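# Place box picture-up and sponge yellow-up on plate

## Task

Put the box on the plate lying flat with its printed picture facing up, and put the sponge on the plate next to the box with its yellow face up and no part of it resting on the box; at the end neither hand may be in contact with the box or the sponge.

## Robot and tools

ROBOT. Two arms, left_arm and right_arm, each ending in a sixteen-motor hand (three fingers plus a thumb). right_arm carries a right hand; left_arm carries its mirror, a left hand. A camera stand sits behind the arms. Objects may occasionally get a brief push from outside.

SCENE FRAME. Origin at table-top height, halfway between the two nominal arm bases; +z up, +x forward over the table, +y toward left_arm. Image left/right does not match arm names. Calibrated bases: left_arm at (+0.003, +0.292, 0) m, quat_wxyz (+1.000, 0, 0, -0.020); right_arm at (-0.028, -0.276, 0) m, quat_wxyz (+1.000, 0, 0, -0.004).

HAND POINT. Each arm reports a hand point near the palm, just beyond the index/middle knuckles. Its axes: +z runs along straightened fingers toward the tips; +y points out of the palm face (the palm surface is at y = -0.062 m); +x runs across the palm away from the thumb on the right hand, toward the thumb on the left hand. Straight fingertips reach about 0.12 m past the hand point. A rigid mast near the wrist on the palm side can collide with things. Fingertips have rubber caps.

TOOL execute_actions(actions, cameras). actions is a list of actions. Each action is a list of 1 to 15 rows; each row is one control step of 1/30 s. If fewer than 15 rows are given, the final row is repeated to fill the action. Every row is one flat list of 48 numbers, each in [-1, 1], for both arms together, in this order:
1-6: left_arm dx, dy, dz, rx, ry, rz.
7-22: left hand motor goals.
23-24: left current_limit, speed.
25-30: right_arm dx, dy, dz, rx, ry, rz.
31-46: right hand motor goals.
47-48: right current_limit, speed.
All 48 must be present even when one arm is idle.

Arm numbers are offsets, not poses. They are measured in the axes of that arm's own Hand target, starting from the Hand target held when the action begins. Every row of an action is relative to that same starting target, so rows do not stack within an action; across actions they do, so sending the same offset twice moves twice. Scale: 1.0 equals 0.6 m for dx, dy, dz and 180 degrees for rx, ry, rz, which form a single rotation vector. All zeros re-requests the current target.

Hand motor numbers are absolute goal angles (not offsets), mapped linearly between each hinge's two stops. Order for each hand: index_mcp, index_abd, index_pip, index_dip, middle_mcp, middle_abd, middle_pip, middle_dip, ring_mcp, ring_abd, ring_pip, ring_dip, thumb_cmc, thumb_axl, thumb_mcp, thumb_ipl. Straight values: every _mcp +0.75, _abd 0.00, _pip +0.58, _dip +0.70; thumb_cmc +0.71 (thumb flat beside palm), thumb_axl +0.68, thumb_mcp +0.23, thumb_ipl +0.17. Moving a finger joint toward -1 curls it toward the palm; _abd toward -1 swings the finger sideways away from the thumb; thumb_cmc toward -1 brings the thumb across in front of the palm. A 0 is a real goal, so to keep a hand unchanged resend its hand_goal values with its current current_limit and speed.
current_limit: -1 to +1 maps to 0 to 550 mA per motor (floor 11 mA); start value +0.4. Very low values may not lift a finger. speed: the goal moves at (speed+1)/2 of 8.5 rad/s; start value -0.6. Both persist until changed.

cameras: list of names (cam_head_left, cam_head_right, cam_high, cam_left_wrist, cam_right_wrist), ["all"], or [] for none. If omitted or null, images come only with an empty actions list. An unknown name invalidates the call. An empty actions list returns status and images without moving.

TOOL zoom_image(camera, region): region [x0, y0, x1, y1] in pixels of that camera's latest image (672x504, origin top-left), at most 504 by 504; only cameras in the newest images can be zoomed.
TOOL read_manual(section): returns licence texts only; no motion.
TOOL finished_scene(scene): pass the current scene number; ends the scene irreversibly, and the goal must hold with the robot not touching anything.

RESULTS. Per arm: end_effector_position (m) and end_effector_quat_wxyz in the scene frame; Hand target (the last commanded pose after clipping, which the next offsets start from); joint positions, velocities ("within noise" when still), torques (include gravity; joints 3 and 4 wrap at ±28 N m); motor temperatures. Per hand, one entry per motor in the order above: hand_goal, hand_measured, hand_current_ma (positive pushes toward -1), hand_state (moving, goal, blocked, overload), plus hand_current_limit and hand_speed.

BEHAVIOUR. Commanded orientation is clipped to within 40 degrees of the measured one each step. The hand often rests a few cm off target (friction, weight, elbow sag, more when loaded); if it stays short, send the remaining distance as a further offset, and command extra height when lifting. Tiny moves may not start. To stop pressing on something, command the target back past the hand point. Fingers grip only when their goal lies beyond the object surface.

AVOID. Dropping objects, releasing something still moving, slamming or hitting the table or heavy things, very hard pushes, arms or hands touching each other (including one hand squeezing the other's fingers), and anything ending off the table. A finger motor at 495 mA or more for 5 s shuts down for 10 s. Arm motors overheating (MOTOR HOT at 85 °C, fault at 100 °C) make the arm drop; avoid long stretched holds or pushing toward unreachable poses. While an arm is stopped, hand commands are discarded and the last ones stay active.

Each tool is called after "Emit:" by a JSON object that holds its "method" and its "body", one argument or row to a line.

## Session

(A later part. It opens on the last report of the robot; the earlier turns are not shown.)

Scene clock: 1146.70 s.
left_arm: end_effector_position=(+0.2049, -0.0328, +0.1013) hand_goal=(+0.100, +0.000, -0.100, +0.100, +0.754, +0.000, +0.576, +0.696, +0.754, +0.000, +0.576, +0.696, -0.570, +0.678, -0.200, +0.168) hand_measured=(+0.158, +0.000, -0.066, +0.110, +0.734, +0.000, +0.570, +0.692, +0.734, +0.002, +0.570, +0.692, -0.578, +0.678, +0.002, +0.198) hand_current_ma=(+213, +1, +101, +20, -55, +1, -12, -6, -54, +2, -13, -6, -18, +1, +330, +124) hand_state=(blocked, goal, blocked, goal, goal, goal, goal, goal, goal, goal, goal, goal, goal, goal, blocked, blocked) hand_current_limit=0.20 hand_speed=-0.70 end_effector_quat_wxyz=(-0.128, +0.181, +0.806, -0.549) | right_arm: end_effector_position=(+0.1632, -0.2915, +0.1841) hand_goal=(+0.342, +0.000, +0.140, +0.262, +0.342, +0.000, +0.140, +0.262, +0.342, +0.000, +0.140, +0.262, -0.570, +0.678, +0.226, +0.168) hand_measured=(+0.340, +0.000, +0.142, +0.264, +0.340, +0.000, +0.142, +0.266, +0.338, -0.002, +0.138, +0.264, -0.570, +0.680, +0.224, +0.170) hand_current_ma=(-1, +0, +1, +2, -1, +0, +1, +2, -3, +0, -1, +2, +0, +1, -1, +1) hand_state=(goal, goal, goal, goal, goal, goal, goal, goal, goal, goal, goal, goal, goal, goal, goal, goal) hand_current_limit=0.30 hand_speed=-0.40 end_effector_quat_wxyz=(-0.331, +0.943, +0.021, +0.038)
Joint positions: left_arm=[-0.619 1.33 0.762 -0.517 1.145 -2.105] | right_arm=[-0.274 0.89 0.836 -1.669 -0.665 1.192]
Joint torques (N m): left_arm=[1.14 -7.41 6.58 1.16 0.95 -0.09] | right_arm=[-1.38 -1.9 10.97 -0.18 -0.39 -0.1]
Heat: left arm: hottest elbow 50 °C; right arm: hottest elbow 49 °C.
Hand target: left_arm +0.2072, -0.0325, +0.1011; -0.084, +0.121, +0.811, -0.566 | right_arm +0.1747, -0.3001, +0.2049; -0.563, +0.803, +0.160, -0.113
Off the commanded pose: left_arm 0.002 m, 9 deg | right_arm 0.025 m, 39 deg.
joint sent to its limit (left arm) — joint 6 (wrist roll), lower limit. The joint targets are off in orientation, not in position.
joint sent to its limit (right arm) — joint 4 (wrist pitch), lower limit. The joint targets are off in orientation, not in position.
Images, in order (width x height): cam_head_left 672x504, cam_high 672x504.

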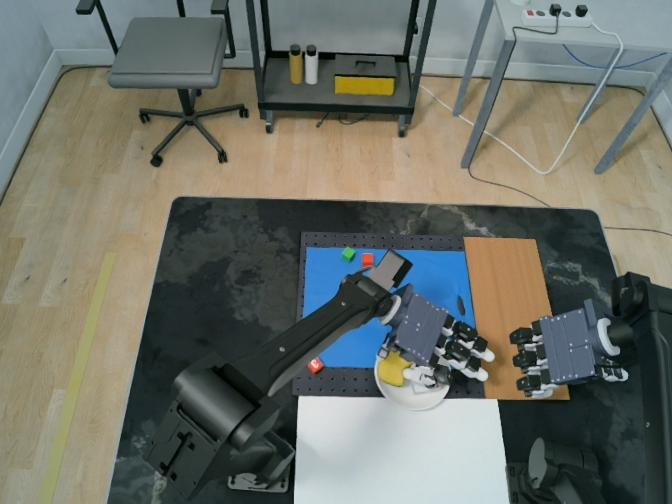

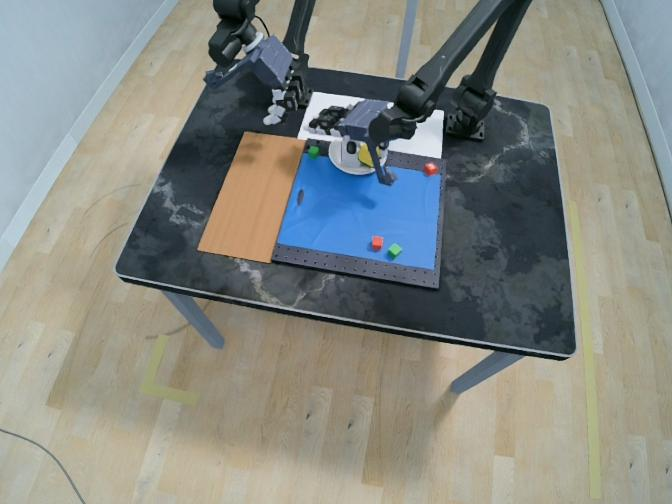

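Emit:
{"method": "execute_actions", "body": {
  "actions": [
    [[0.009,0.0062,-0.0171,0,0,0,0.1,0,-0.1,0.1,0.754,0,0.576,0.696,0.754,0,0.576,0.696,-0.571,0.678,-0.2,0.168,0.2,-0.7,0,0,0,0,0,0,0.342,0,0.139,0.261,0.342,0,0.139,0.261,0.342,0,0.139,0.261,-0.571,0.678,0.226,0.168,0.3,-0.4]]
  ],
  "cameras": ["cam_high","cam_head_left"]
}}

Emit:
{"method": "zoom_image", "body": {
  "camera": "cam_high",
  "region": [328, 120, 408, 185]
}}

Emit:
{"method": "zoom_image", "body": {
  "camera": "cam_head_left",
  "region": [340, 320, 470, 420]
}}

Scene clock: 1151.90 s.
left_arm: end_effector_position=(+0.2021, -0.0222, +0.0988) hand_goal=(+0.100, +0.000, -0.100, +0.100, +0.754, +0.000, +0.576, +0.696, +0.754, +0.000, +0.576, +0.696, -0.570, +0.678, -0.200, +0.168) hand_measured=(+0.158, +0.000, -0.066, +0.110, +0.734, +0.000, +0.570, +0.692, +0.734, +0.002, +0.570, +0.692, -0.578, +0.678, +0.002, +0.198) hand_current_ma=(+213, +1, +101, +20, -55, +1, -12, -6, -54, +2, -13, -6, -18, +1, +330, +124) hand_state=(blocked, goal, blocked, goal, goal, goal, goal, goal, goal, goal, goal, goal, goal, goal, blocked, blocked) hand_current_limit=0.20 hand_speed=-0.70 end_effector_quat_wxyz=(-0.125, +0.172, +0.808, -0.550) | right_arm: end_effector_position=(+0.1632, -0.2915, +0.1841) hand_goal=(+0.342, +0.000, +0.140, +0.262, +0.342, +0.000, +0.140, +0.262, +0.342, +0.000, +0.140, +0.262, -0.570, +0.678, +0.226, +0.168) hand_measured=(+0.340, +0.000, +0.142, +0.264, +0.340, +0.000, +0.142, +0.266, +0.338, -0.002, +0.138, +0.264, -0.570, +0.680, +0.224, +0.170) hand_current_ma=(-1, +0, +1, +2, -1, +0, +1, +2, -3, +0, -1, +2, +0, +1, -1, +1) hand_state=(goal, goal, goal, goal, goal, goal, goal, goal, goal, goal, goal, goal, goal, goal, goal, goal) hand_current_limit=0.30 hand_speed=-0.40 end_effector_quat_wxyz=(-0.331, +0.943, +0.021, +0.038)
Joint positions: left_arm=[-0.598 1.306 0.732 -0.516 1.148 -2.105] | right_arm=[-0.274 0.89 0.836 -1.669 -0.665 1.192]
Joint torques (N m): left_arm=[1.67 -7.82 6.48 1.1 1.03 -0.1] | right_arm=[-1.44 -1.9 10.96 -0.18 -0.4 -0.1]
Heat: left arm: hottest elbow 50 °C; right arm: hottest elbow 48 °C.
Hand target: left_arm +0.2051, -0.0205, +0.1011; -0.084, +0.121, +0.811, -0.566 | right_arm +0.1747, -0.3001, +0.2049; -0.563, +0.803, +0.160, -0.113
Off the commanded pose: left_arm 0.004 m, 8 deg | right_arm 0.025 m, 39 deg.
joint sent to its limit (left arm) — joint 6 (wrist roll), lower limit. The joint targets are off in orientation, not in position.
joint sent to its limit (right arm) — joint 4 (wrist pitch), lower limit. The joint targets are off in orientation, not in position.
Images, in order (width x height): cam_head_left 672x504, cam_high 672x504.

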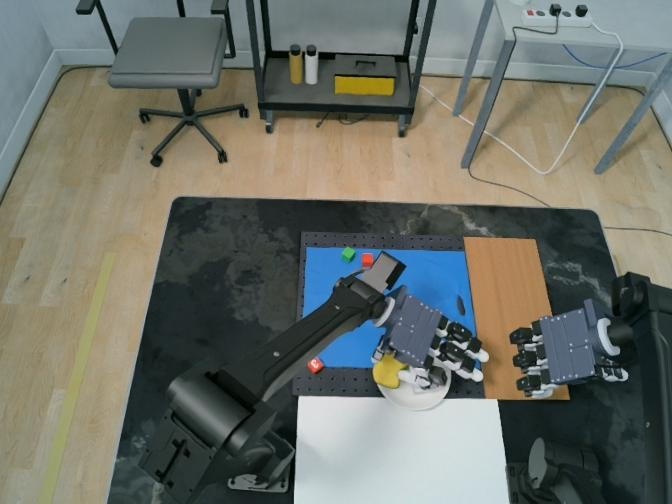

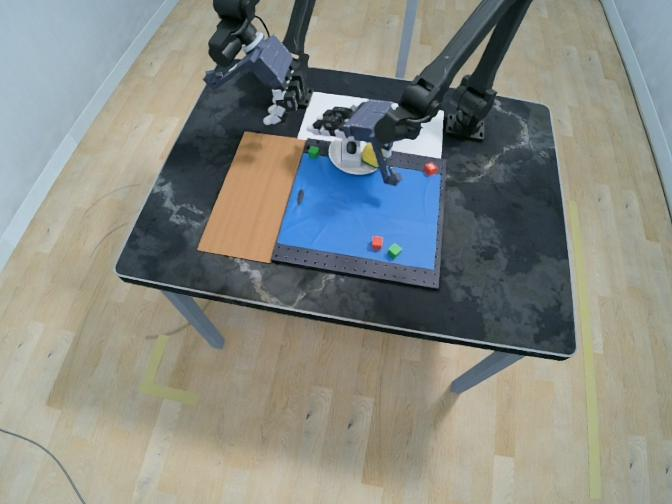

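Scaled by 6.300.

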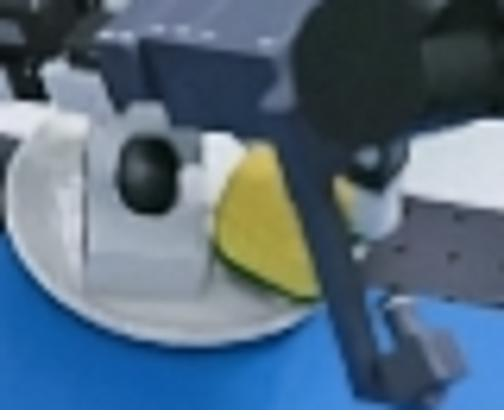

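Scaled by 3.877.

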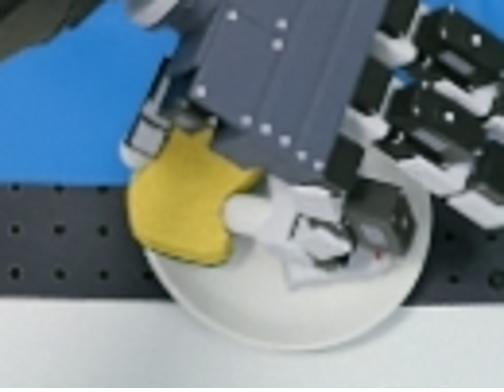

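Emit:
{"method": "execute_actions", "body": {
  "actions": [
    [[-0.002,0.0167,0.0128,0,0,0,0.1,0,-0.1,0.1,0.754,0,0.576,0.696,0.754,0,0.576,0.696,-0.571,0.678,-0.2,0.168,0.2,-0.7,0,0,0,0,0,0,0.342,0,0.139,0.261,0.342,0,0.139,0.261,0.342,0,0.139,0.261,-0.571,0.678,0.226,0.168,0.3,-0.4]]
  ],
  "cameras": ["cam_high","cam_head_left"]
}}

Emit:
{"method": "zoom_image", "body": {
  "camera": "cam_high",
  "region": [328, 120, 408, 185]
}}

Emit:
{"method": "zoom_image", "body": {
  "camera": "cam_head_left",
  "region": [340, 320, 470, 420]
}}

Scene clock: 1158.53 s.
left_arm: end_effector_position=(+0.2053, -0.0245, +0.0962) hand_goal=(+0.100, +0.000, -0.100, +0.100, +0.754, +0.000, +0.576, +0.696, +0.754, +0.000, +0.576, +0.696, -0.570, +0.678, -0.200, +0.168) hand_measured=(+0.158, +0.000, -0.066, +0.110, +0.734, +0.000, +0.570, +0.692, +0.734, +0.002, +0.570, +0.692, -0.578, +0.678, +0.002, +0.198) hand_current_ma=(+213, +1, +101, +20, -55, +1, -12, -6, -54, +2, -13, -6, -18, +1, +330, +124) hand_state=(blocked, goal, blocked, goal, goal, goal, goal, goal, goal, goal, goal, goal, goal, goal, blocked, blocked) hand_current_limit=0.20 hand_speed=-0.70 end_effector_quat_wxyz=(-0.116, +0.178, +0.805, -0.554) | right_arm: end_effector_position=(+0.1632, -0.2915, +0.1841) hand_goal=(+0.342, +0.000, +0.140, +0.262, +0.342, +0.000, +0.140, +0.262, +0.342, +0.000, +0.140, +0.262, -0.570, +0.678, +0.226, +0.168) hand_measured=(+0.340, +0.000, +0.142, +0.264, +0.340, +0.000, +0.142, +0.266, +0.338, -0.002, +0.138, +0.264, -0.570, +0.680, +0.224, +0.170) hand_current_ma=(-1, +0, +1, +2, -1, +0, +1, +2, -3, +0, -1, +2, +0, +1, -1, +1) hand_state=(goal, goal, goal, goal, goal, goal, goal, goal, goal, goal, goal, goal, goal, goal, goal, goal) hand_current_limit=0.30 hand_speed=-0.40 end_effector_quat_wxyz=(-0.331, +0.943, +0.021, +0.038)
Joint positions: left_arm=[-0.598 1.309 0.724 -0.479 1.148 -2.105] | right_arm=[-0.274 0.89 0.836 -1.669 -0.665 1.192]
Joint torques (N m): left_arm=[0.62 -5.77 6.43 1.2 0.87 -0.1] | right_arm=[-1.32 -1.9 10.99 -0.2 -0.4 -0.1]
Heat: left arm: hottest elbow 49 °C; right arm: hottest elbow 48 °C.
Hand target: left_arm +0.2052, -0.0244, +0.0890; -0.084, +0.121, +0.811, -0.566 | right_arm +0.1747, -0.3001, +0.2049; -0.563, +0.803, +0.160, -0.113
Off the commanded pose: left_arm 0.007 m, 8 deg | right_arm 0.025 m, 39 deg.
joint sent to its limit (left arm) — joint 6 (wrist roll), lower limit. The joint targets are off in orientation, not in position.
joint sent to its limit (right arm) — joint 4 (wrist pitch), lower limit. The joint targets are off in orientation, not in position.
Images, in order (width x height): cam_head_left 672x504, cam_high 672x504.

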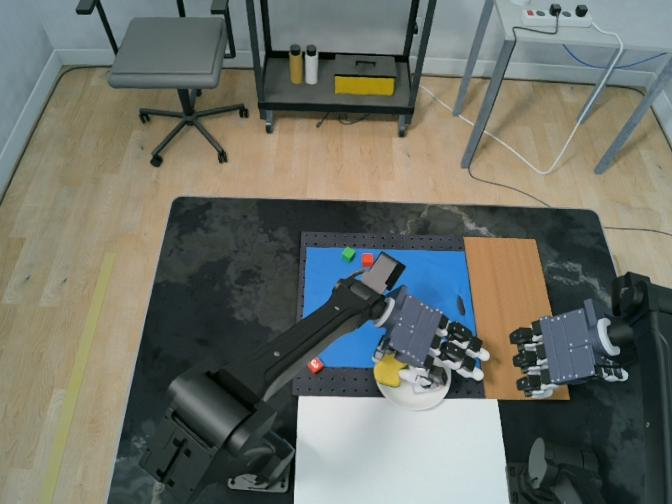

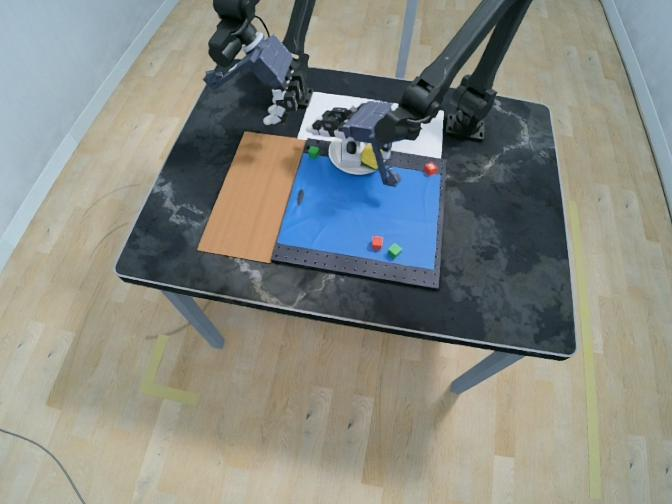

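Scaled by 6.300.

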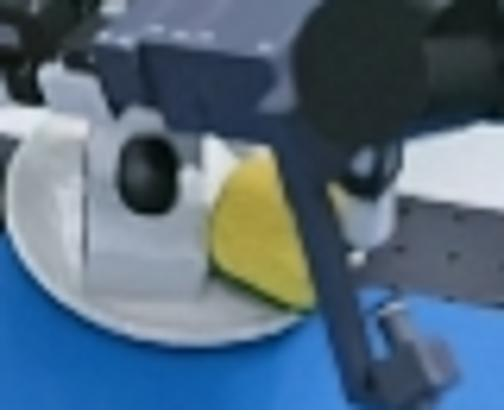

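Scaled by 3.877.

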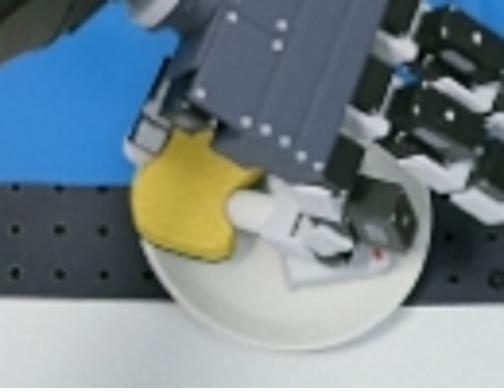

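Emit:
{"method": "execute_actions", "body": {
  "actions": [
    [[0,0.0094,0.0034,0,0,0,0.1,0,-0.1,0.1,0.754,0,0.576,0.696,0.754,0,0.576,0.696,-0.571,0.678,-0.2,0.168,0.2,-0.7,0,0,0,0,0,0,0.342,0,0.139,0.261,0.342,0,0.139,0.261,0.342,0,0.139,0.261,-0.571,0.678,0.226,0.168,0.3,-0.4]]
  ],
  "cameras": ["cam_high","cam_head_left"]
}}

Emit:
{"method": "zoom_image", "body": {
  "camera": "cam_high",
  "region": [328, 120, 408, 185]
}}

Emit:
{"method": "zoom_image", "body": {
  "camera": "cam_head_left",
  "region": [340, 320, 470, 420]
}}

Scene clock: 1162.07 s.
left_arm: end_effector_position=(+0.2064, -0.0253, +0.0920) hand_goal=(+0.100, +0.000, -0.100, +0.100, +0.754, +0.000, +0.576, +0.696, +0.754, +0.000, +0.576, +0.696, -0.570, +0.678, -0.200, +0.168) hand_measured=(+0.158, +0.002, -0.066, +0.110, +0.734, +0.000, +0.570, +0.692, +0.734, +0.002, +0.570, +0.692, -0.578, +0.678, +0.002, +0.198) hand_current_ma=(+213, +2, +101, +20, -55, +1, -12, -6, -54, +2, -13, -6, -20, +1, +330, +124) hand_state=(blocked, goal, blocked, goal, goal, goal, goal, goal, goal, goal, goal, goal, goal, goal, blocked, blocked) hand_current_limit=0.20 hand_speed=-0.70 end_effector_quat_wxyz=(-0.114, +0.179, +0.804, -0.555) | right_arm: end_effector_position=(+0.1632, -0.2915, +0.1841) hand_goal=(+0.342, +0.000, +0.140, +0.262, +0.342, +0.000, +0.140, +0.262, +0.342, +0.000, +0.140, +0.262, -0.570, +0.678, +0.226, +0.168) hand_measured=(+0.340, +0.000, +0.142, +0.264, +0.340, +0.000, +0.142, +0.266, +0.338, -0.002, +0.138, +0.264, -0.570, +0.680, +0.224, +0.170) hand_current_ma=(-1, +0, +1, +2, -1, +0, +1, +2, -3, +0, -1, +2, +0, +1, -1, +1) hand_state=(goal, goal, goal, goal, goal, goal, goal, goal, goal, goal, goal, goal, goal, goal, goal, goal) hand_current_limit=0.30 hand_speed=-0.40 end_effector_quat_wxyz=(-0.331, +0.943, +0.021, +0.038)
Joint positions: left_arm=[-0.598 1.319 0.718 -0.46 1.148 -2.105] | right_arm=[-0.274 0.89 0.836 -1.669 -0.665 1.192]
Joint torques (N m): left_arm=[0.56 -5.54 6.15 1.31 0.84 -0.08] | right_arm=[-1.38 -1.9 10.99 -0.2 -0.39 -0.1]
Heat: left arm: hottest elbow 49 °C; right arm: hottest elbow 48 °C.
Hand target: left_arm +0.2052, -0.0244, +0.0830; -0.084, +0.121, +0.811, -0.566 | right_arm +0.1747, -0.3001, +0.2049; -0.563, +0.803, +0.160, -0.113
Off the commanded pose: left_arm 0.009 m, 8 deg | right_arm 0.025 m, 39 deg.
joint sent to its limit (left arm) — joint 6 (wrist roll), lower limit. The joint targets are off in orientation, not in position.
joint sent to its limit (right arm) — joint 4 (wrist pitch), lower limit. The joint targets are off in orientation, not in position.
Images, in order (width x height): cam_head_left 672x504, cam_high 672x504.

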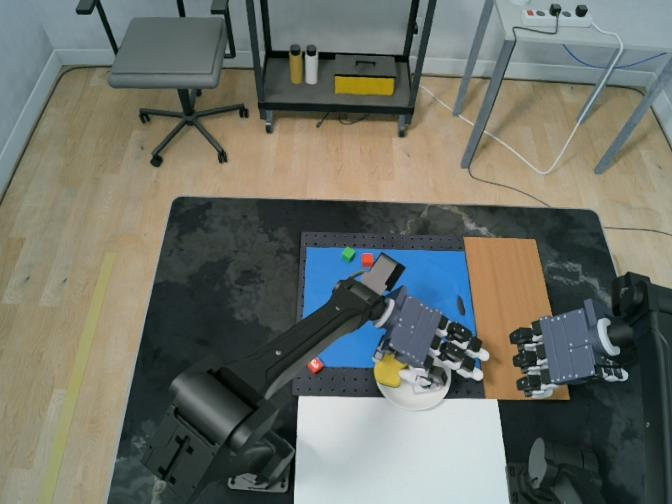

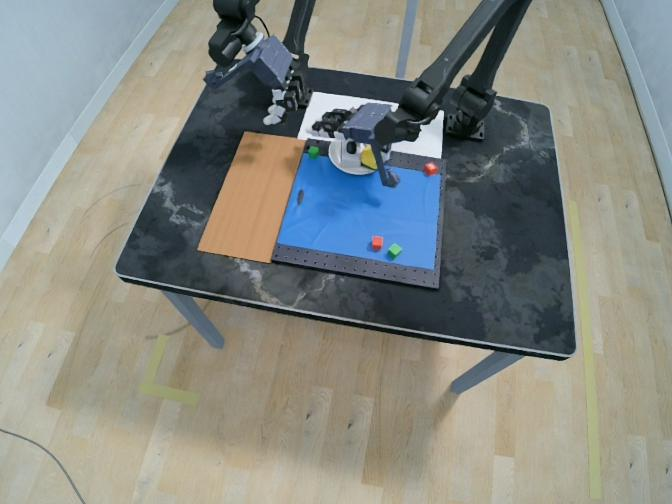

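Scaled by 6.300.

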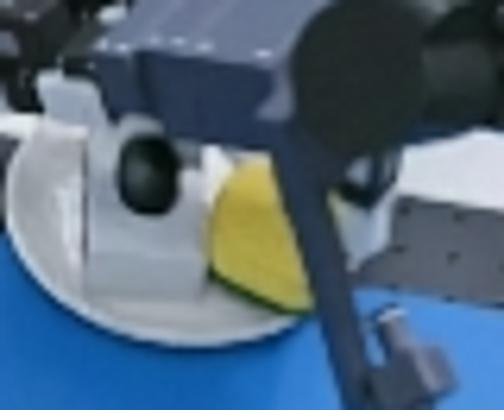

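Scaled by 3.877.

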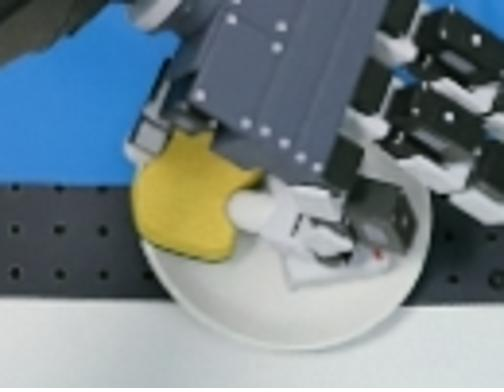

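Emit:
{"method": "execute_actions", "body": {
  "actions": [
    [[0,0.0094,0.0034,0,0,0,0.1,0,-0.1,0.1,0.754,0,0.576,0.696,0.754,0,0.576,0.696,-0.571,0.678,-0.2,0.168,0.2,-0.7,0,0,0,0,0,0,0.342,0,0.139,0.261,0.342,0,0.139,0.261,0.342,0,0.139,0.261,-0.571,0.678,0.226,0.168,0.3,-0.4]]
  ],
  "cameras": ["cam_high","cam_head_left"]
}}

Emit:
{"method": "zoom_image", "body": {
  "camera": "cam_high",
  "region": [328, 120, 408, 185]
}}

Emit:
{"method": "zoom_image", "body": {
  "camera": "cam_head_left",
  "region": [340, 320, 470, 420]
}}

Scene clock: 1165.10 s.
left_arm: end_effector_position=(+0.2073, -0.0261, +0.0882) hand_goal=(+0.100, +0.000, -0.100, +0.100, +0.754, +0.000, +0.576, +0.696, +0.754, +0.000, +0.576, +0.696, -0.570, +0.678, -0.200, +0.168) hand_measured=(+0.158, +0.002, -0.066, +0.110, +0.734, +0.000, +0.570, +0.692, +0.734, +0.002, +0.570, +0.692, -0.578, +0.678, +0.002, +0.198) hand_current_ma=(+213, +3, +101, +20, -55, +1, -12, -6, -54, +2, -13, -6, -20, +1, +330, +124) hand_state=(blocked, goal, blocked, goal, goal, goal, goal, goal, goal, goal, goal, goal, goal, goal, blocked, blocked) hand_current_limit=0.20 hand_speed=-0.70 end_effector_quat_wxyz=(-0.112, +0.181, +0.804, -0.556) | right_arm: end_effector_position=(+0.1632, -0.2915, +0.1841) hand_goal=(+0.342, +0.000, +0.140, +0.262, +0.342, +0.000, +0.140, +0.262, +0.342, +0.000, +0.140, +0.262, -0.570, +0.678, +0.226, +0.168) hand_measured=(+0.340, +0.000, +0.142, +0.264, +0.340, +0.000, +0.142, +0.266, +0.338, -0.002, +0.138, +0.264, -0.570, +0.680, +0.224, +0.170) hand_current_ma=(-1, +0, +1, +2, -1, +0, +1, +2, -3, +0, -1, +2, +0, +1, -1, +1) hand_state=(goal, goal, goal, goal, goal, goal, goal, goal, goal, goal, goal, goal, goal, goal, goal, goal) hand_current_limit=0.30 hand_speed=-0.40 end_effector_quat_wxyz=(-0.331, +0.943, +0.021, +0.038)
Joint positions: left_arm=[-0.598 1.327 0.713 -0.441 1.148 -2.105] | right_arm=[-0.274 0.89 0.836 -1.669 -0.665 1.192]
Joint torques (N m): left_arm=[0.62 -5.3 5.82 1.29 0.8 -0.1] | right_arm=[-1.38 -1.9 10.99 -0.2 -0.39 -0.1]
Heat: left arm: hottest elbow 49 °C; right arm: hottest elbow 48 °C.
Hand target: left_arm +0.2052, -0.0244, +0.0769; -0.084, +0.121, +0.811, -0.566 | right_arm +0.1747, -0.3001, +0.2049; -0.563, +0.803, +0.160, -0.113
Off the commanded pose: left_arm 0.011 m, 8 deg | right_arm 0.025 m, 39 deg.
joint sent to its limit (left arm) — joint 6 (wrist roll), lower limit. The joint targets are off in orientation, not in position.
joint sent to its limit (right arm) — joint 4 (wrist pitch), lower limit. The joint targets are off in orientation, not in position.
Images, in order (width x height): cam_head_left 672x504, cam_high 672x504.

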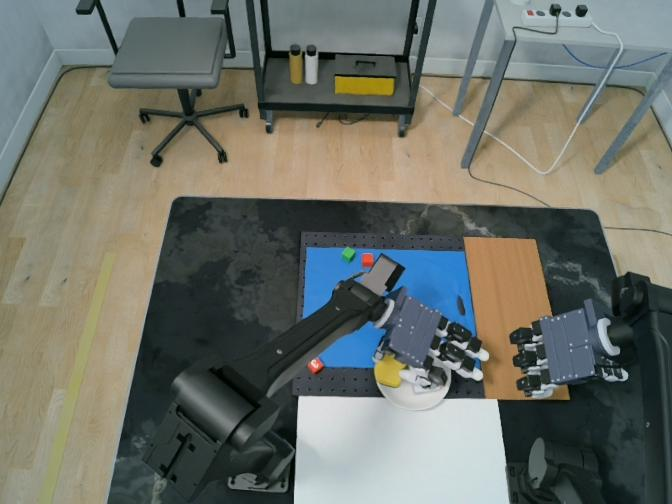

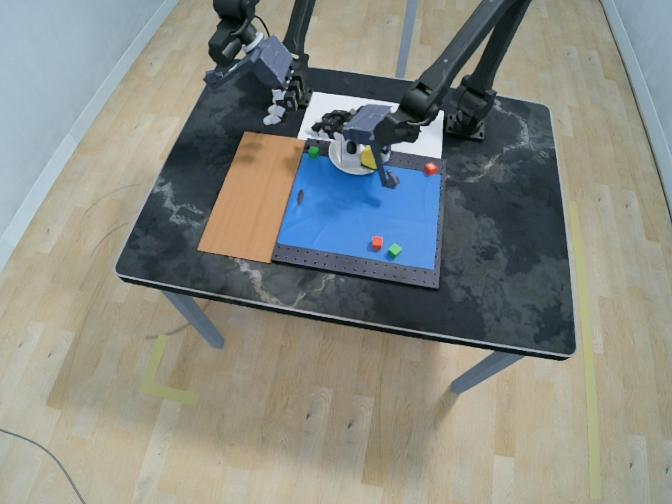

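Scaled by 6.300.

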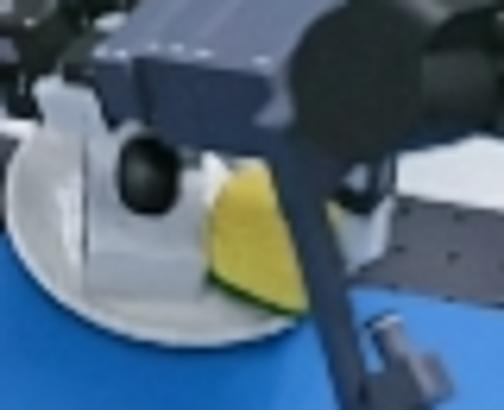

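Scaled by 3.877.

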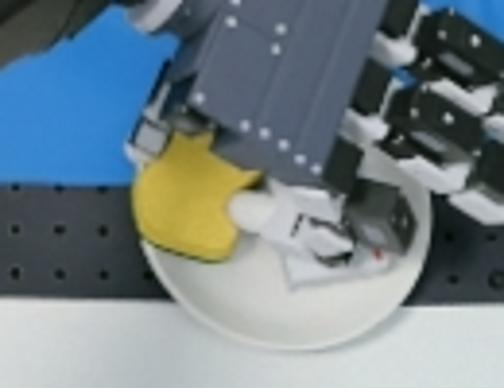

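Emit:
{"method": "execute_actions", "body": {
  "actions": [
    [[0,0.0094,0.0034,0,0,0,0.1,0,-0.1,0.1,0.754,0,0.576,0.696,0.754,0,0.576,0.696,-0.571,0.678,-0.2,0.168,0.2,-0.7,0,0,0,0,0,0,0.342,0,0.139,0.261,0.342,0,0.139,0.261,0.342,0,0.139,0.261,-0.571,0.678,0.226,0.168,0.3,-0.4]]
  ],
  "cameras": ["cam_high","cam_head_left"]
}}

Emit:
{"method": "zoom_image", "body": {
  "camera": "cam_high",
  "region": [328, 120, 408, 185]
}}

Emit:
{"method": "zoom_image", "body": {
  "camera": "cam_head_left",
  "region": [340, 320, 470, 420]
}}

Scene clock: 1170.50 s.
left_arm: end_effector_position=(+0.2081, -0.0268, +0.0842) hand_goal=(+0.100, +0.000, -0.100, +0.100, +0.754, +0.000, +0.576, +0.696, +0.754, +0.000, +0.576, +0.696, -0.570, +0.678, -0.200, +0.168) hand_measured=(+0.158, +0.002, -0.066, +0.110, +0.734, +0.000, +0.570, +0.692, +0.734, +0.002, +0.570, +0.692, -0.578, +0.678, +0.002, +0.198) hand_current_ma=(+213, +4, +101, +20, -55, +1, -12, -6, -54, +2, -13, -6, -20, +1, +330, +124) hand_state=(blocked, goal, blocked, goal, goal, goal, goal, goal, goal, goal, goal, goal, goal, goal, blocked, blocked) hand_current_limit=0.20 hand_speed=-0.70 end_effector_quat_wxyz=(-0.110, +0.182, +0.803, -0.557) | right_arm: end_effector_position=(+0.1632, -0.2915, +0.1841) hand_goal=(+0.342, +0.000, +0.140, +0.262, +0.342, +0.000, +0.140, +0.262, +0.342, +0.000, +0.140, +0.262, -0.570, +0.678, +0.226, +0.168) hand_measured=(+0.340, +0.000, +0.142, +0.264, +0.340, +0.000, +0.142, +0.266, +0.338, -0.002, +0.138, +0.264, -0.570, +0.680, +0.224, +0.170) hand_current_ma=(-1, +0, +1, +2, -1, +0, +1, +2, -3, +0, -1, +2, +0, +1, -1, +1) hand_state=(goal, goal, goal, goal, goal, goal, goal, goal, goal, goal, goal, goal, goal, goal, goal, goal) hand_current_limit=0.30 hand_speed=-0.40 end_effector_quat_wxyz=(-0.331, +0.943, +0.021, +0.038)
Joint positions: left_arm=[-0.598 1.335 0.707 -0.421 1.149 -2.105] | right_arm=[-0.274 0.89 0.836 -1.669 -0.665 1.192]
Joint torques (N m): left_arm=[0.79 -5.25 5.67 1.35 0.73 -0.1] | right_arm=[-1.32 -1.9 10.99 -0.17 -0.4 -0.1]
Heat: left arm: hottest elbow 48 °C; right arm: hottest elbow 48 °C.
Hand target: left_arm +0.2052, -0.0244, +0.0710; -0.084, +0.121, +0.811, -0.566 | right_arm +0.1747, -0.3001, +0.2049; -0.563, +0.803, +0.160, -0.113
Off the commanded pose: left_arm 0.014 m, 8 deg | right_arm 0.025 m, 39 deg.
joint sent to its limit (left arm) — joint 6 (wrist roll), lower limit. The joint targets are off in orientation, not in position.
joint sent to its limit (right arm) — joint 4 (wrist pitch), lower limit. The joint targets are off in orientation, not in position.
Images, in order (width x height): cam_head_left 672x504, cam_high 672x504.

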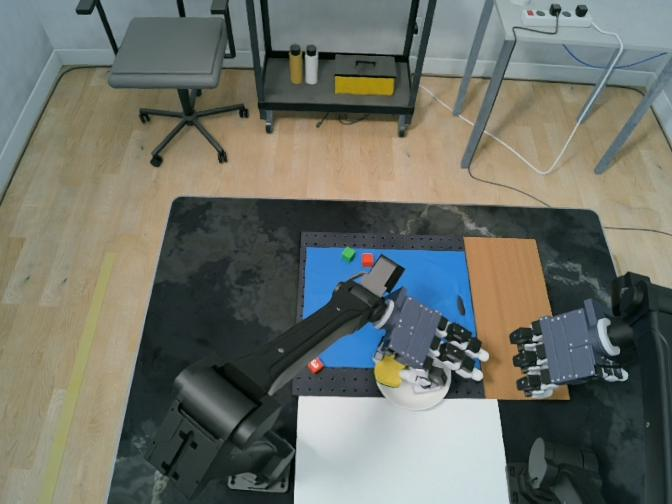

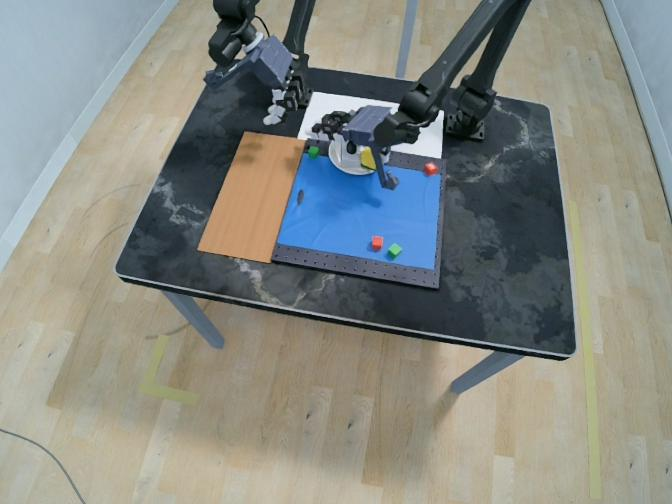

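Scaled by 6.300.

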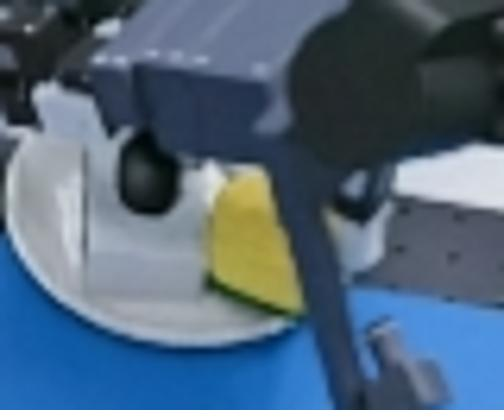

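Scaled by 3.877.

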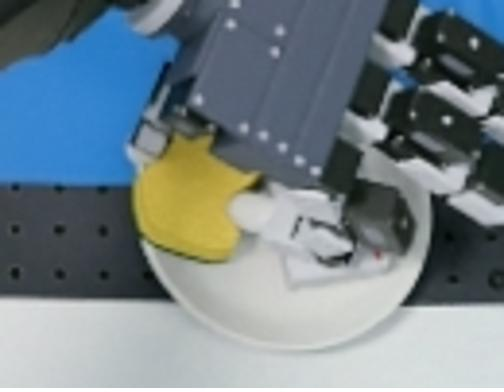

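Emit:
{"method": "execute_actions", "body": {
  "actions": [
    [[0,0,0,0,0,0,0.17,0,-0.04,0.116,0.754,0,0.576,0.696,0.754,0,0.576,0.696,-0.571,0.678,0.03,0.168,0.1,-0.85,0,0,0,0,0,0,0.342,0,0.139,0.261,0.342,0,0.139,0.261,0.342,0,0.139,0.261,-0.571,0.678,0.226,0.168,0.3,-0.4]],
    [[0,0,0,0,0,0,0.17,0,-0.04,0.116,0.754,0,0.576,0.696,0.754,0,0.576,0.696,-0.571,0.678,0.08,0.168,0.1,-0.85,0,0,0,0,0,0,0.342,0,0.139,0.261,0.342,0,0.139,0.261,0.342,0,0.139,0.261,-0.571,0.678,0.226,0.168,0.3,-0.4]]
  ],
  "cameras": ["cam_high","cam_head_left"]
}}

Emit:
{"method": "zoom_image", "body": {
  "camera": "cam_high",
  "region": [328, 120, 408, 185]
}}

Emit:
{"method": "zoom_image", "body": {
  "camera": "cam_head_left",
  "region": [340, 320, 470, 420]
}}

Scene clock: 1176.33 s.
left_arm: end_effector_position=(+0.2079, -0.0269, +0.0840) hand_goal=(+0.170, +0.000, -0.040, +0.116, +0.754, +0.000, +0.576, +0.696, +0.754, +0.000, +0.576, +0.696, -0.570, +0.678, +0.080, +0.168) hand_measured=(+0.174, +0.006, -0.042, +0.116, +0.734, +0.000, +0.570, +0.692, +0.734, +0.002, +0.570, +0.692, -0.576, +0.678, +0.080, +0.172) hand_current_ma=(+6, +10, -5, -1, -55, +1, -12, -6, -54, +2, -13, -6, -13, +1, +0, +10) hand_state=(goal, goal, goal, goal, goal, goal, goal, goal, goal, goal, goal, goal, goal, goal, goal, goal) hand_current_limit=0.10 hand_speed=-0.85 end_effector_quat_wxyz=(-0.111, +0.182, +0.802, -0.557) | right_arm: end_effector_position=(+0.1632, -0.2915, +0.1841) hand_goal=(+0.342, +0.000, +0.140, +0.262, +0.342, +0.000, +0.140, +0.262, +0.342, +0.000, +0.140, +0.262, -0.570, +0.678, +0.226, +0.168) hand_measured=(+0.340, +0.000, +0.142, +0.264, +0.340, +0.000, +0.142, +0.266, +0.338, -0.002, +0.138, +0.264, -0.570, +0.680, +0.224, +0.170) hand_current_ma=(-1, +0, +1, +2, -1, +0, +1, +2, -3, +0, -1, +2, +0, +1, -1, +1) hand_state=(goal, goal, goal, goal, goal, goal, goal, goal, goal, goal, goal, goal, goal, goal, goal, goal) hand_current_limit=0.30 hand_speed=-0.40 end_effector_quat_wxyz=(-0.331, +0.943, +0.021, +0.038)
Joint positions: left_arm=[-0.598 1.336 0.707 -0.421 1.151 -2.105] | right_arm=[-0.274 0.89 0.836 -1.669 -0.665 1.192]
Joint torques (N m): left_arm=[0.91 -5.36 5.71 1.31 0.7 -0.09] | right_arm=[-1.38 -1.85 10.97 -0.18 -0.39 -0.1]
Heat: left arm: hottest elbow 48 °C; right arm: hottest elbow 48 °C.
Hand target: left_arm +0.2052, -0.0244, +0.0710; -0.084, +0.121, +0.811, -0.566 | right_arm +0.1747, -0.3001, +0.2049; -0.563, +0.803, +0.160, -0.113
Off the commanded pose: left_arm 0.013 m, 8 deg | right_arm 0.025 m, 39 deg.
joint sent to its limit (left arm) — joint 6 (wrist roll), lower limit. The joint targets are off in orientation, not in position.
joint sent to its limit (right arm) — joint 4 (wrist pitch), lower limit. The joint targets are off in orientation, not in position.
Images, in order (width x height): cam_head_left 672x504, cam_high 672x504.

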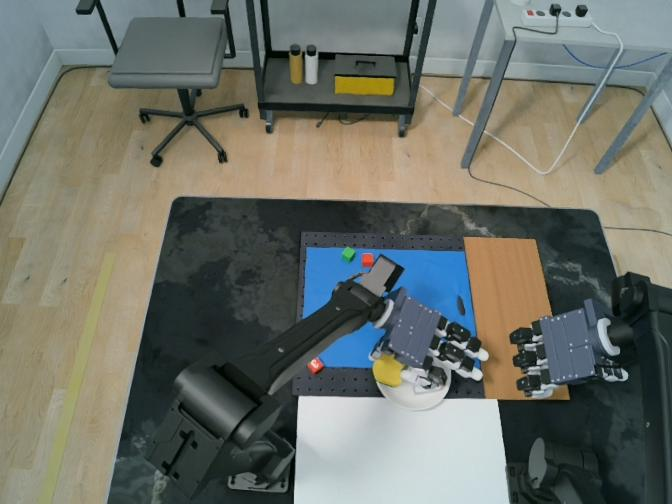

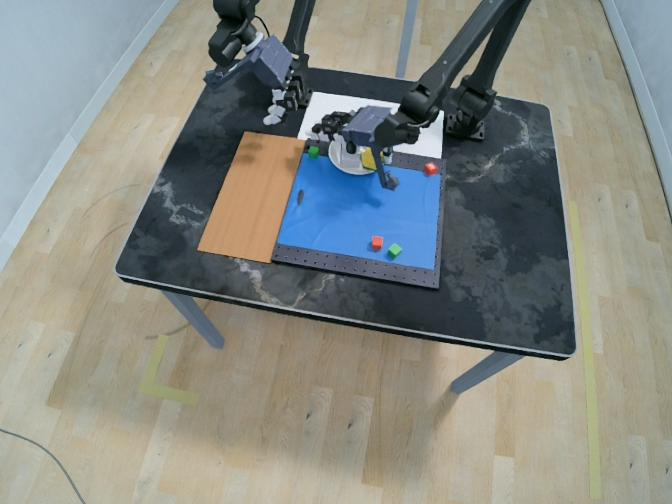

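Scaled by 6.300.

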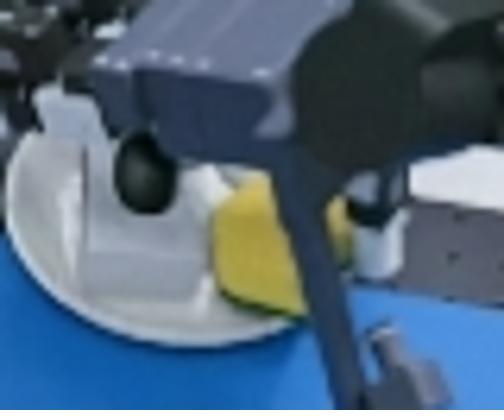

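Scaled by 3.877.

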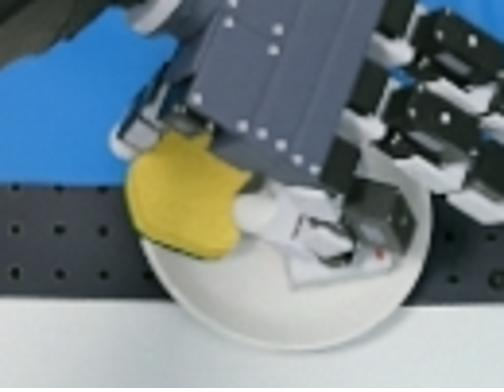

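Emit:
{"method": "execute_actions", "body": {
  "actions": [
    [[0,0,0,0,0,0,0.17,0,-0.04,0.116,0.754,0,0.576,0.696,0.754,0,0.576,0.696,-0.571,0.678,0.15,0.168,0.15,-0.8,0,0,0,0,0,0,0.342,0,0.139,0.261,0.342,0,0.139,0.261,0.342,0,0.139,0.261,-0.571,0.678,0.226,0.168,0.3,-0.4]],
    [[0,-0.055,-0.02,0,0,0,0.17,0,-0.04,0.116,0.754,0,0.576,0.696,0.754,0,0.576,0.696,-0.571,0.678,0.226,0.168,0.15,-0.8,0,0,0,0,0,0,0.342,0,0.139,0.261,0.342,0,0.139,0.261,0.342,0,0.139,0.261,-0.571,0.678,0.226,0.168,0.3,-0.4]]
  ],
  "cameras": ["cam_high","cam_head_left"]
}}

Emit:
{"method": "zoom_image", "body": {
  "camera": "cam_high",
  "region": [328, 120, 408, 185]
}}

Emit:
{"method": "zoom_image", "body": {
  "camera": "cam_head_left",
  "region": [340, 320, 470, 420]
}}

Scene clock: 1181.50 s.
left_arm: end_effector_position=(+0.1956, -0.0178, +0.0916) hand_goal=(+0.170, +0.000, -0.040, +0.116, +0.754, +0.000, +0.576, +0.696, +0.754, +0.000, +0.576, +0.696, -0.570, +0.678, +0.226, +0.168) hand_measured=(+0.170, +0.000, -0.042, +0.114, +0.734, +0.000, +0.570, +0.692, +0.736, +0.002, +0.570, +0.692, -0.572, +0.678, +0.220, +0.170) hand_current_ma=(-1, +0, -3, -2, -55, +1, -12, -6, -53, +2, -13, -6, -5, +1, -15, +4) hand_state=(goal, goal, goal, goal, goal, goal, goal, goal, goal, goal, goal, goal, goal, goal, goal, goal) hand_current_limit=0.15 hand_speed=-0.80 end_effector_quat_wxyz=(-0.129, +0.170, +0.808, -0.549) | right_arm: end_effector_position=(+0.1632, -0.2915, +0.1841) hand_goal=(+0.342, +0.000, +0.140, +0.262, +0.342, +0.000, +0.140, +0.262, +0.342, +0.000, +0.140, +0.262, -0.570, +0.678, +0.226, +0.168) hand_measured=(+0.340, +0.000, +0.142, +0.264, +0.340, +0.000, +0.142, +0.266, +0.338, -0.002, +0.138, +0.264, -0.570, +0.680, +0.224, +0.170) hand_current_ma=(-1, +0, +1, +2, -1, +0, +1, +2, -3, +0, -1, +2, +0, +1, -1, +1) hand_state=(goal, goal, goal, goal, goal, goal, goal, goal, goal, goal, goal, goal, goal, goal, goal, goal) hand_current_limit=0.30 hand_speed=-0.40 end_effector_quat_wxyz=(-0.331, +0.943, +0.021, +0.038)
Joint positions: left_arm=[-0.598 1.303 0.707 -0.502 1.15 -2.105] | right_arm=[-0.274 0.89 0.836 -1.669 -0.665 1.192]
Joint torques (N m): left_arm=[0.67 -7 9.28 -0.12 1 -0.11] | right_arm=[-1.38 -1.85 10.97 -0.17 -0.4 -0.1]
Heat: left arm: hottest elbow 47 °C; right arm: hottest elbow 48 °C.
Hand target: left_arm +0.2052, -0.0244, +0.1061; -0.084, +0.121, +0.811, -0.566 | right_arm +0.1747, -0.3001, +0.2049; -0.563, +0.803, +0.160, -0.113
Off the commanded pose: left_arm 0.019 m, 8 deg | right_arm 0.025 m, 39 deg.
joint sent to its limit (left arm) — joint 6 (wrist roll), lower limit. The joint targets are off in orientation, not in position.
joint sent to its limit (right arm) — joint 4 (wrist pitch), lower limit. The joint targets are off in orientation, not in position.
Images, in order (width x height): cam_head_left 672x504, cam_high 672x504.

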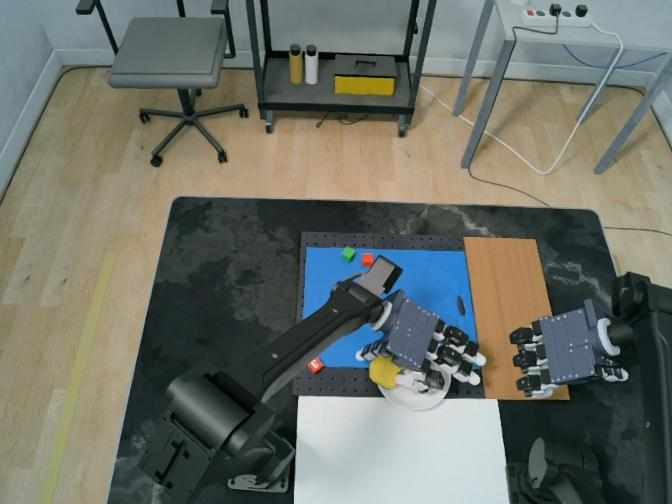

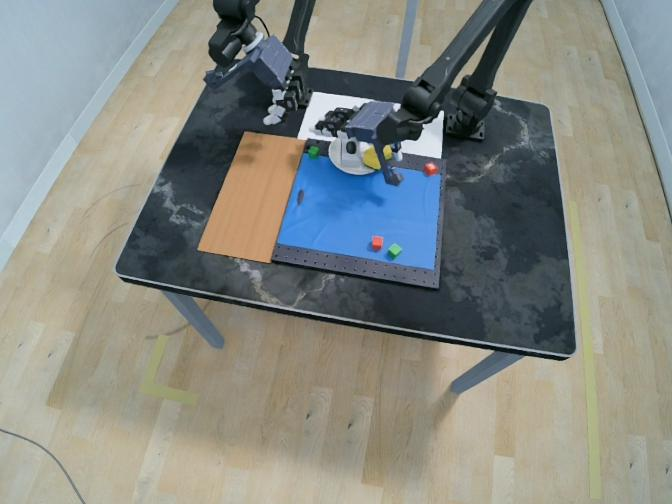

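Scaled by 6.300.

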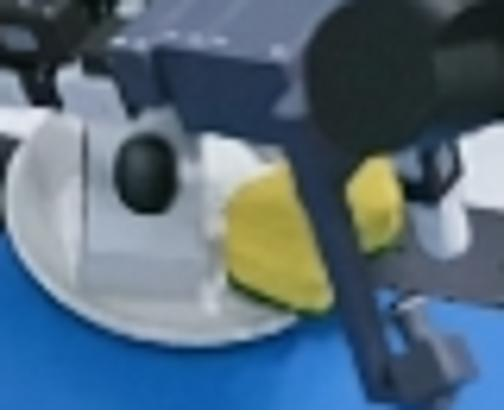

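Scaled by 3.877.

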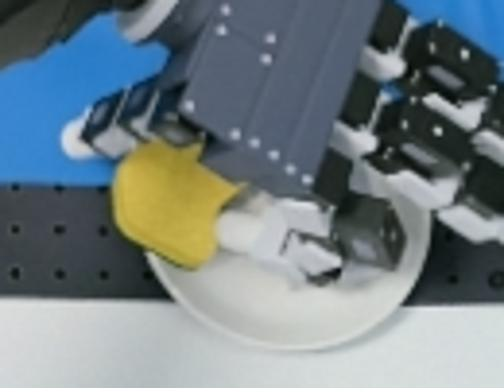

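Emit:
{"method": "execute_actions", "body": {
  "actions": [
    [[-0.0128,-0.0517,-0.0045,0,0,0,0.17,0,-0.04,0.116,0.754,0,0.576,0.696,0.754,0,0.576,0.696,-0.571,0.678,0.226,0.168,0.2,-0.7,0,0,0,0,0,0,0.342,0,0.139,0.261,0.342,0,0.139,0.261,0.342,0,0.139,0.261,-0.571,0.678,0.226,0.168,0.3,-0.4]],
    [[0,-0.047,-0.017,0,0,0,0.17,0,-0.04,0.116,0.754,0,0.576,0.696,0.754,0,0.576,0.696,-0.571,0.678,0.226,0.168,0.2,-0.7,0,0,0,0,0,0,0.342,0,0.139,0.261,0.342,0,0.139,0.261,0.342,0,0.139,0.261,-0.571,0.678,0.226,0.168,0.3,-0.4]]
  ],
  "cameras": ["cam_high","cam_head_left"]
}}

Emit:
{"method": "zoom_image", "body": {
  "camera": "cam_high",
  "region": [328, 120, 408, 185]
}}

Emit:
{"method": "zoom_image", "body": {
  "camera": "cam_head_left",
  "region": [340, 320, 470, 420]
}}

Scene clock: 1186.90 s.
left_arm: end_effector_position=(+0.2003, -0.0217, +0.1452) hand_goal=(+0.170, +0.000, -0.040, +0.116, +0.754, +0.000, +0.576, +0.696, +0.754, +0.000, +0.576, +0.696, -0.570, +0.678, +0.226, +0.168) hand_measured=(+0.168, +0.000, -0.042, +0.114, +0.734, +0.000, +0.570, +0.692, +0.736, +0.002, +0.570, +0.692, -0.572, +0.678, +0.220, +0.170) hand_current_ma=(-2, +0, -3, -2, -55, +1, -12, -6, -53, +2, -13, -6, -5, +1, -15, +4) hand_state=(goal, goal, goal, goal, goal, goal, goal, goal, goal, goal, goal, goal, goal, goal, goal, goal) hand_current_limit=0.20 hand_speed=-0.70 end_effector_quat_wxyz=(-0.135, +0.166, +0.809, -0.548) | right_arm: end_effector_position=(+0.1632, -0.2915, +0.1841) hand_goal=(+0.342, +0.000, +0.140, +0.262, +0.342, +0.000, +0.140, +0.262, +0.342, +0.000, +0.140, +0.262, -0.570, +0.678, +0.226, +0.168) hand_measured=(+0.340, +0.000, +0.142, +0.264, +0.340, +0.000, +0.142, +0.266, +0.338, -0.002, +0.138, +0.264, -0.570, +0.680, +0.224, +0.170) hand_current_ma=(-1, +0, +1, +2, -1, +0, +1, +2, -3, +0, -1, +2, +0, +1, -1, +1) hand_state=(goal, goal, goal, goal, goal, goal, goal, goal, goal, goal, goal, goal, goal, goal, goal, goal) hand_current_limit=0.30 hand_speed=-0.40 end_effector_quat_wxyz=(-0.331, +0.943, +0.021, +0.038)
Joint positions: left_arm=[-0.598 1.244 0.818 -0.685 1.154 -2.105] | right_arm=[-0.274 0.89 0.836 -1.669 -0.665 1.192]
Joint torques (N m): left_arm=[-0.5 -6.95 11.41 -0.13 0.86 -0.1] | right_arm=[-1.38 -1.9 10.99 -0.18 -0.4 -0.1]
Heat: left arm: hottest elbow 48 °C; right arm: hottest elbow 48 °C.
Hand target: left_arm +0.2101, -0.0346, +0.1662; -0.084, +0.121, +0.811, -0.566 | right_arm +0.1747, -0.3001, +0.2049; -0.563, +0.803, +0.160, -0.113
Off the commanded pose: left_arm 0.026 m, 8 deg | right_arm 0.025 m, 39 deg.
joint sent to its limit (left arm) — joint 6 (wrist roll), lower limit. The joint targets are off in orientation, not in position.
joint sent to its limit (right arm) — joint 4 (wrist pitch), lower limit. The joint targets are off in orientation, not in position.
Images, in order (width x height): cam_head_left 672x504, cam_high 672x504.

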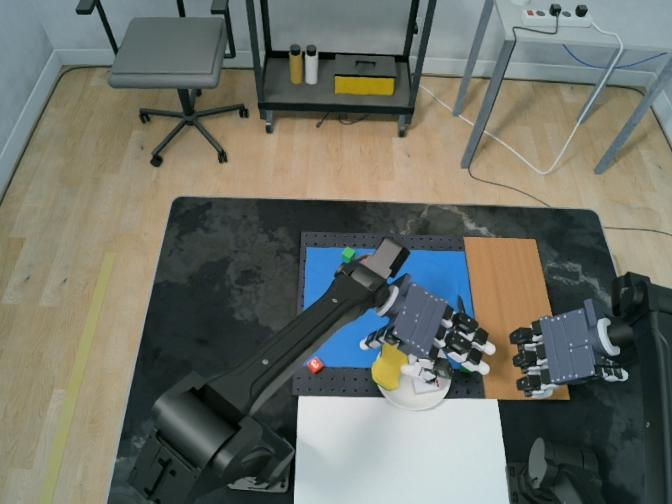

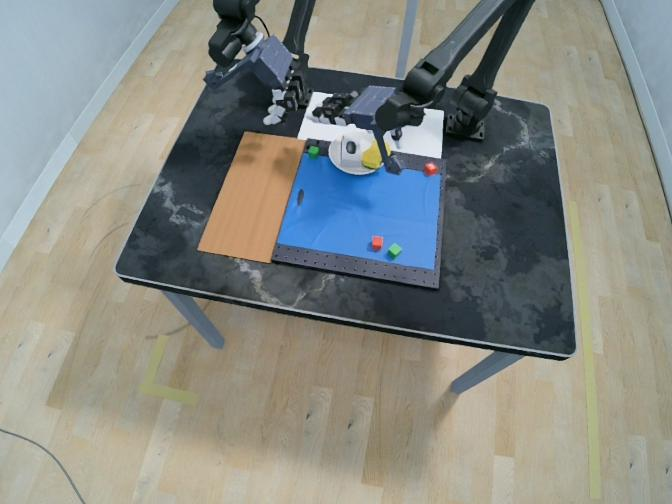

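Scaled by 6.300.

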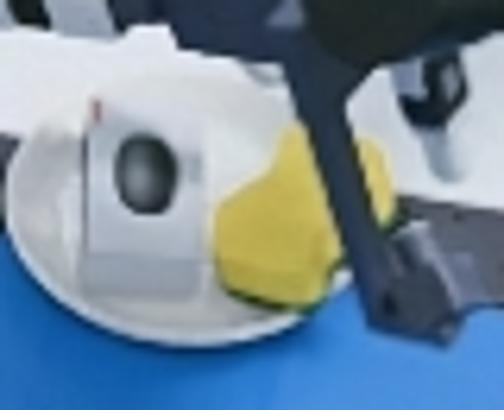

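Scaled by 3.877.

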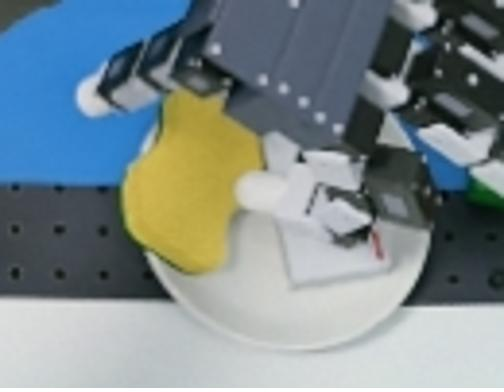

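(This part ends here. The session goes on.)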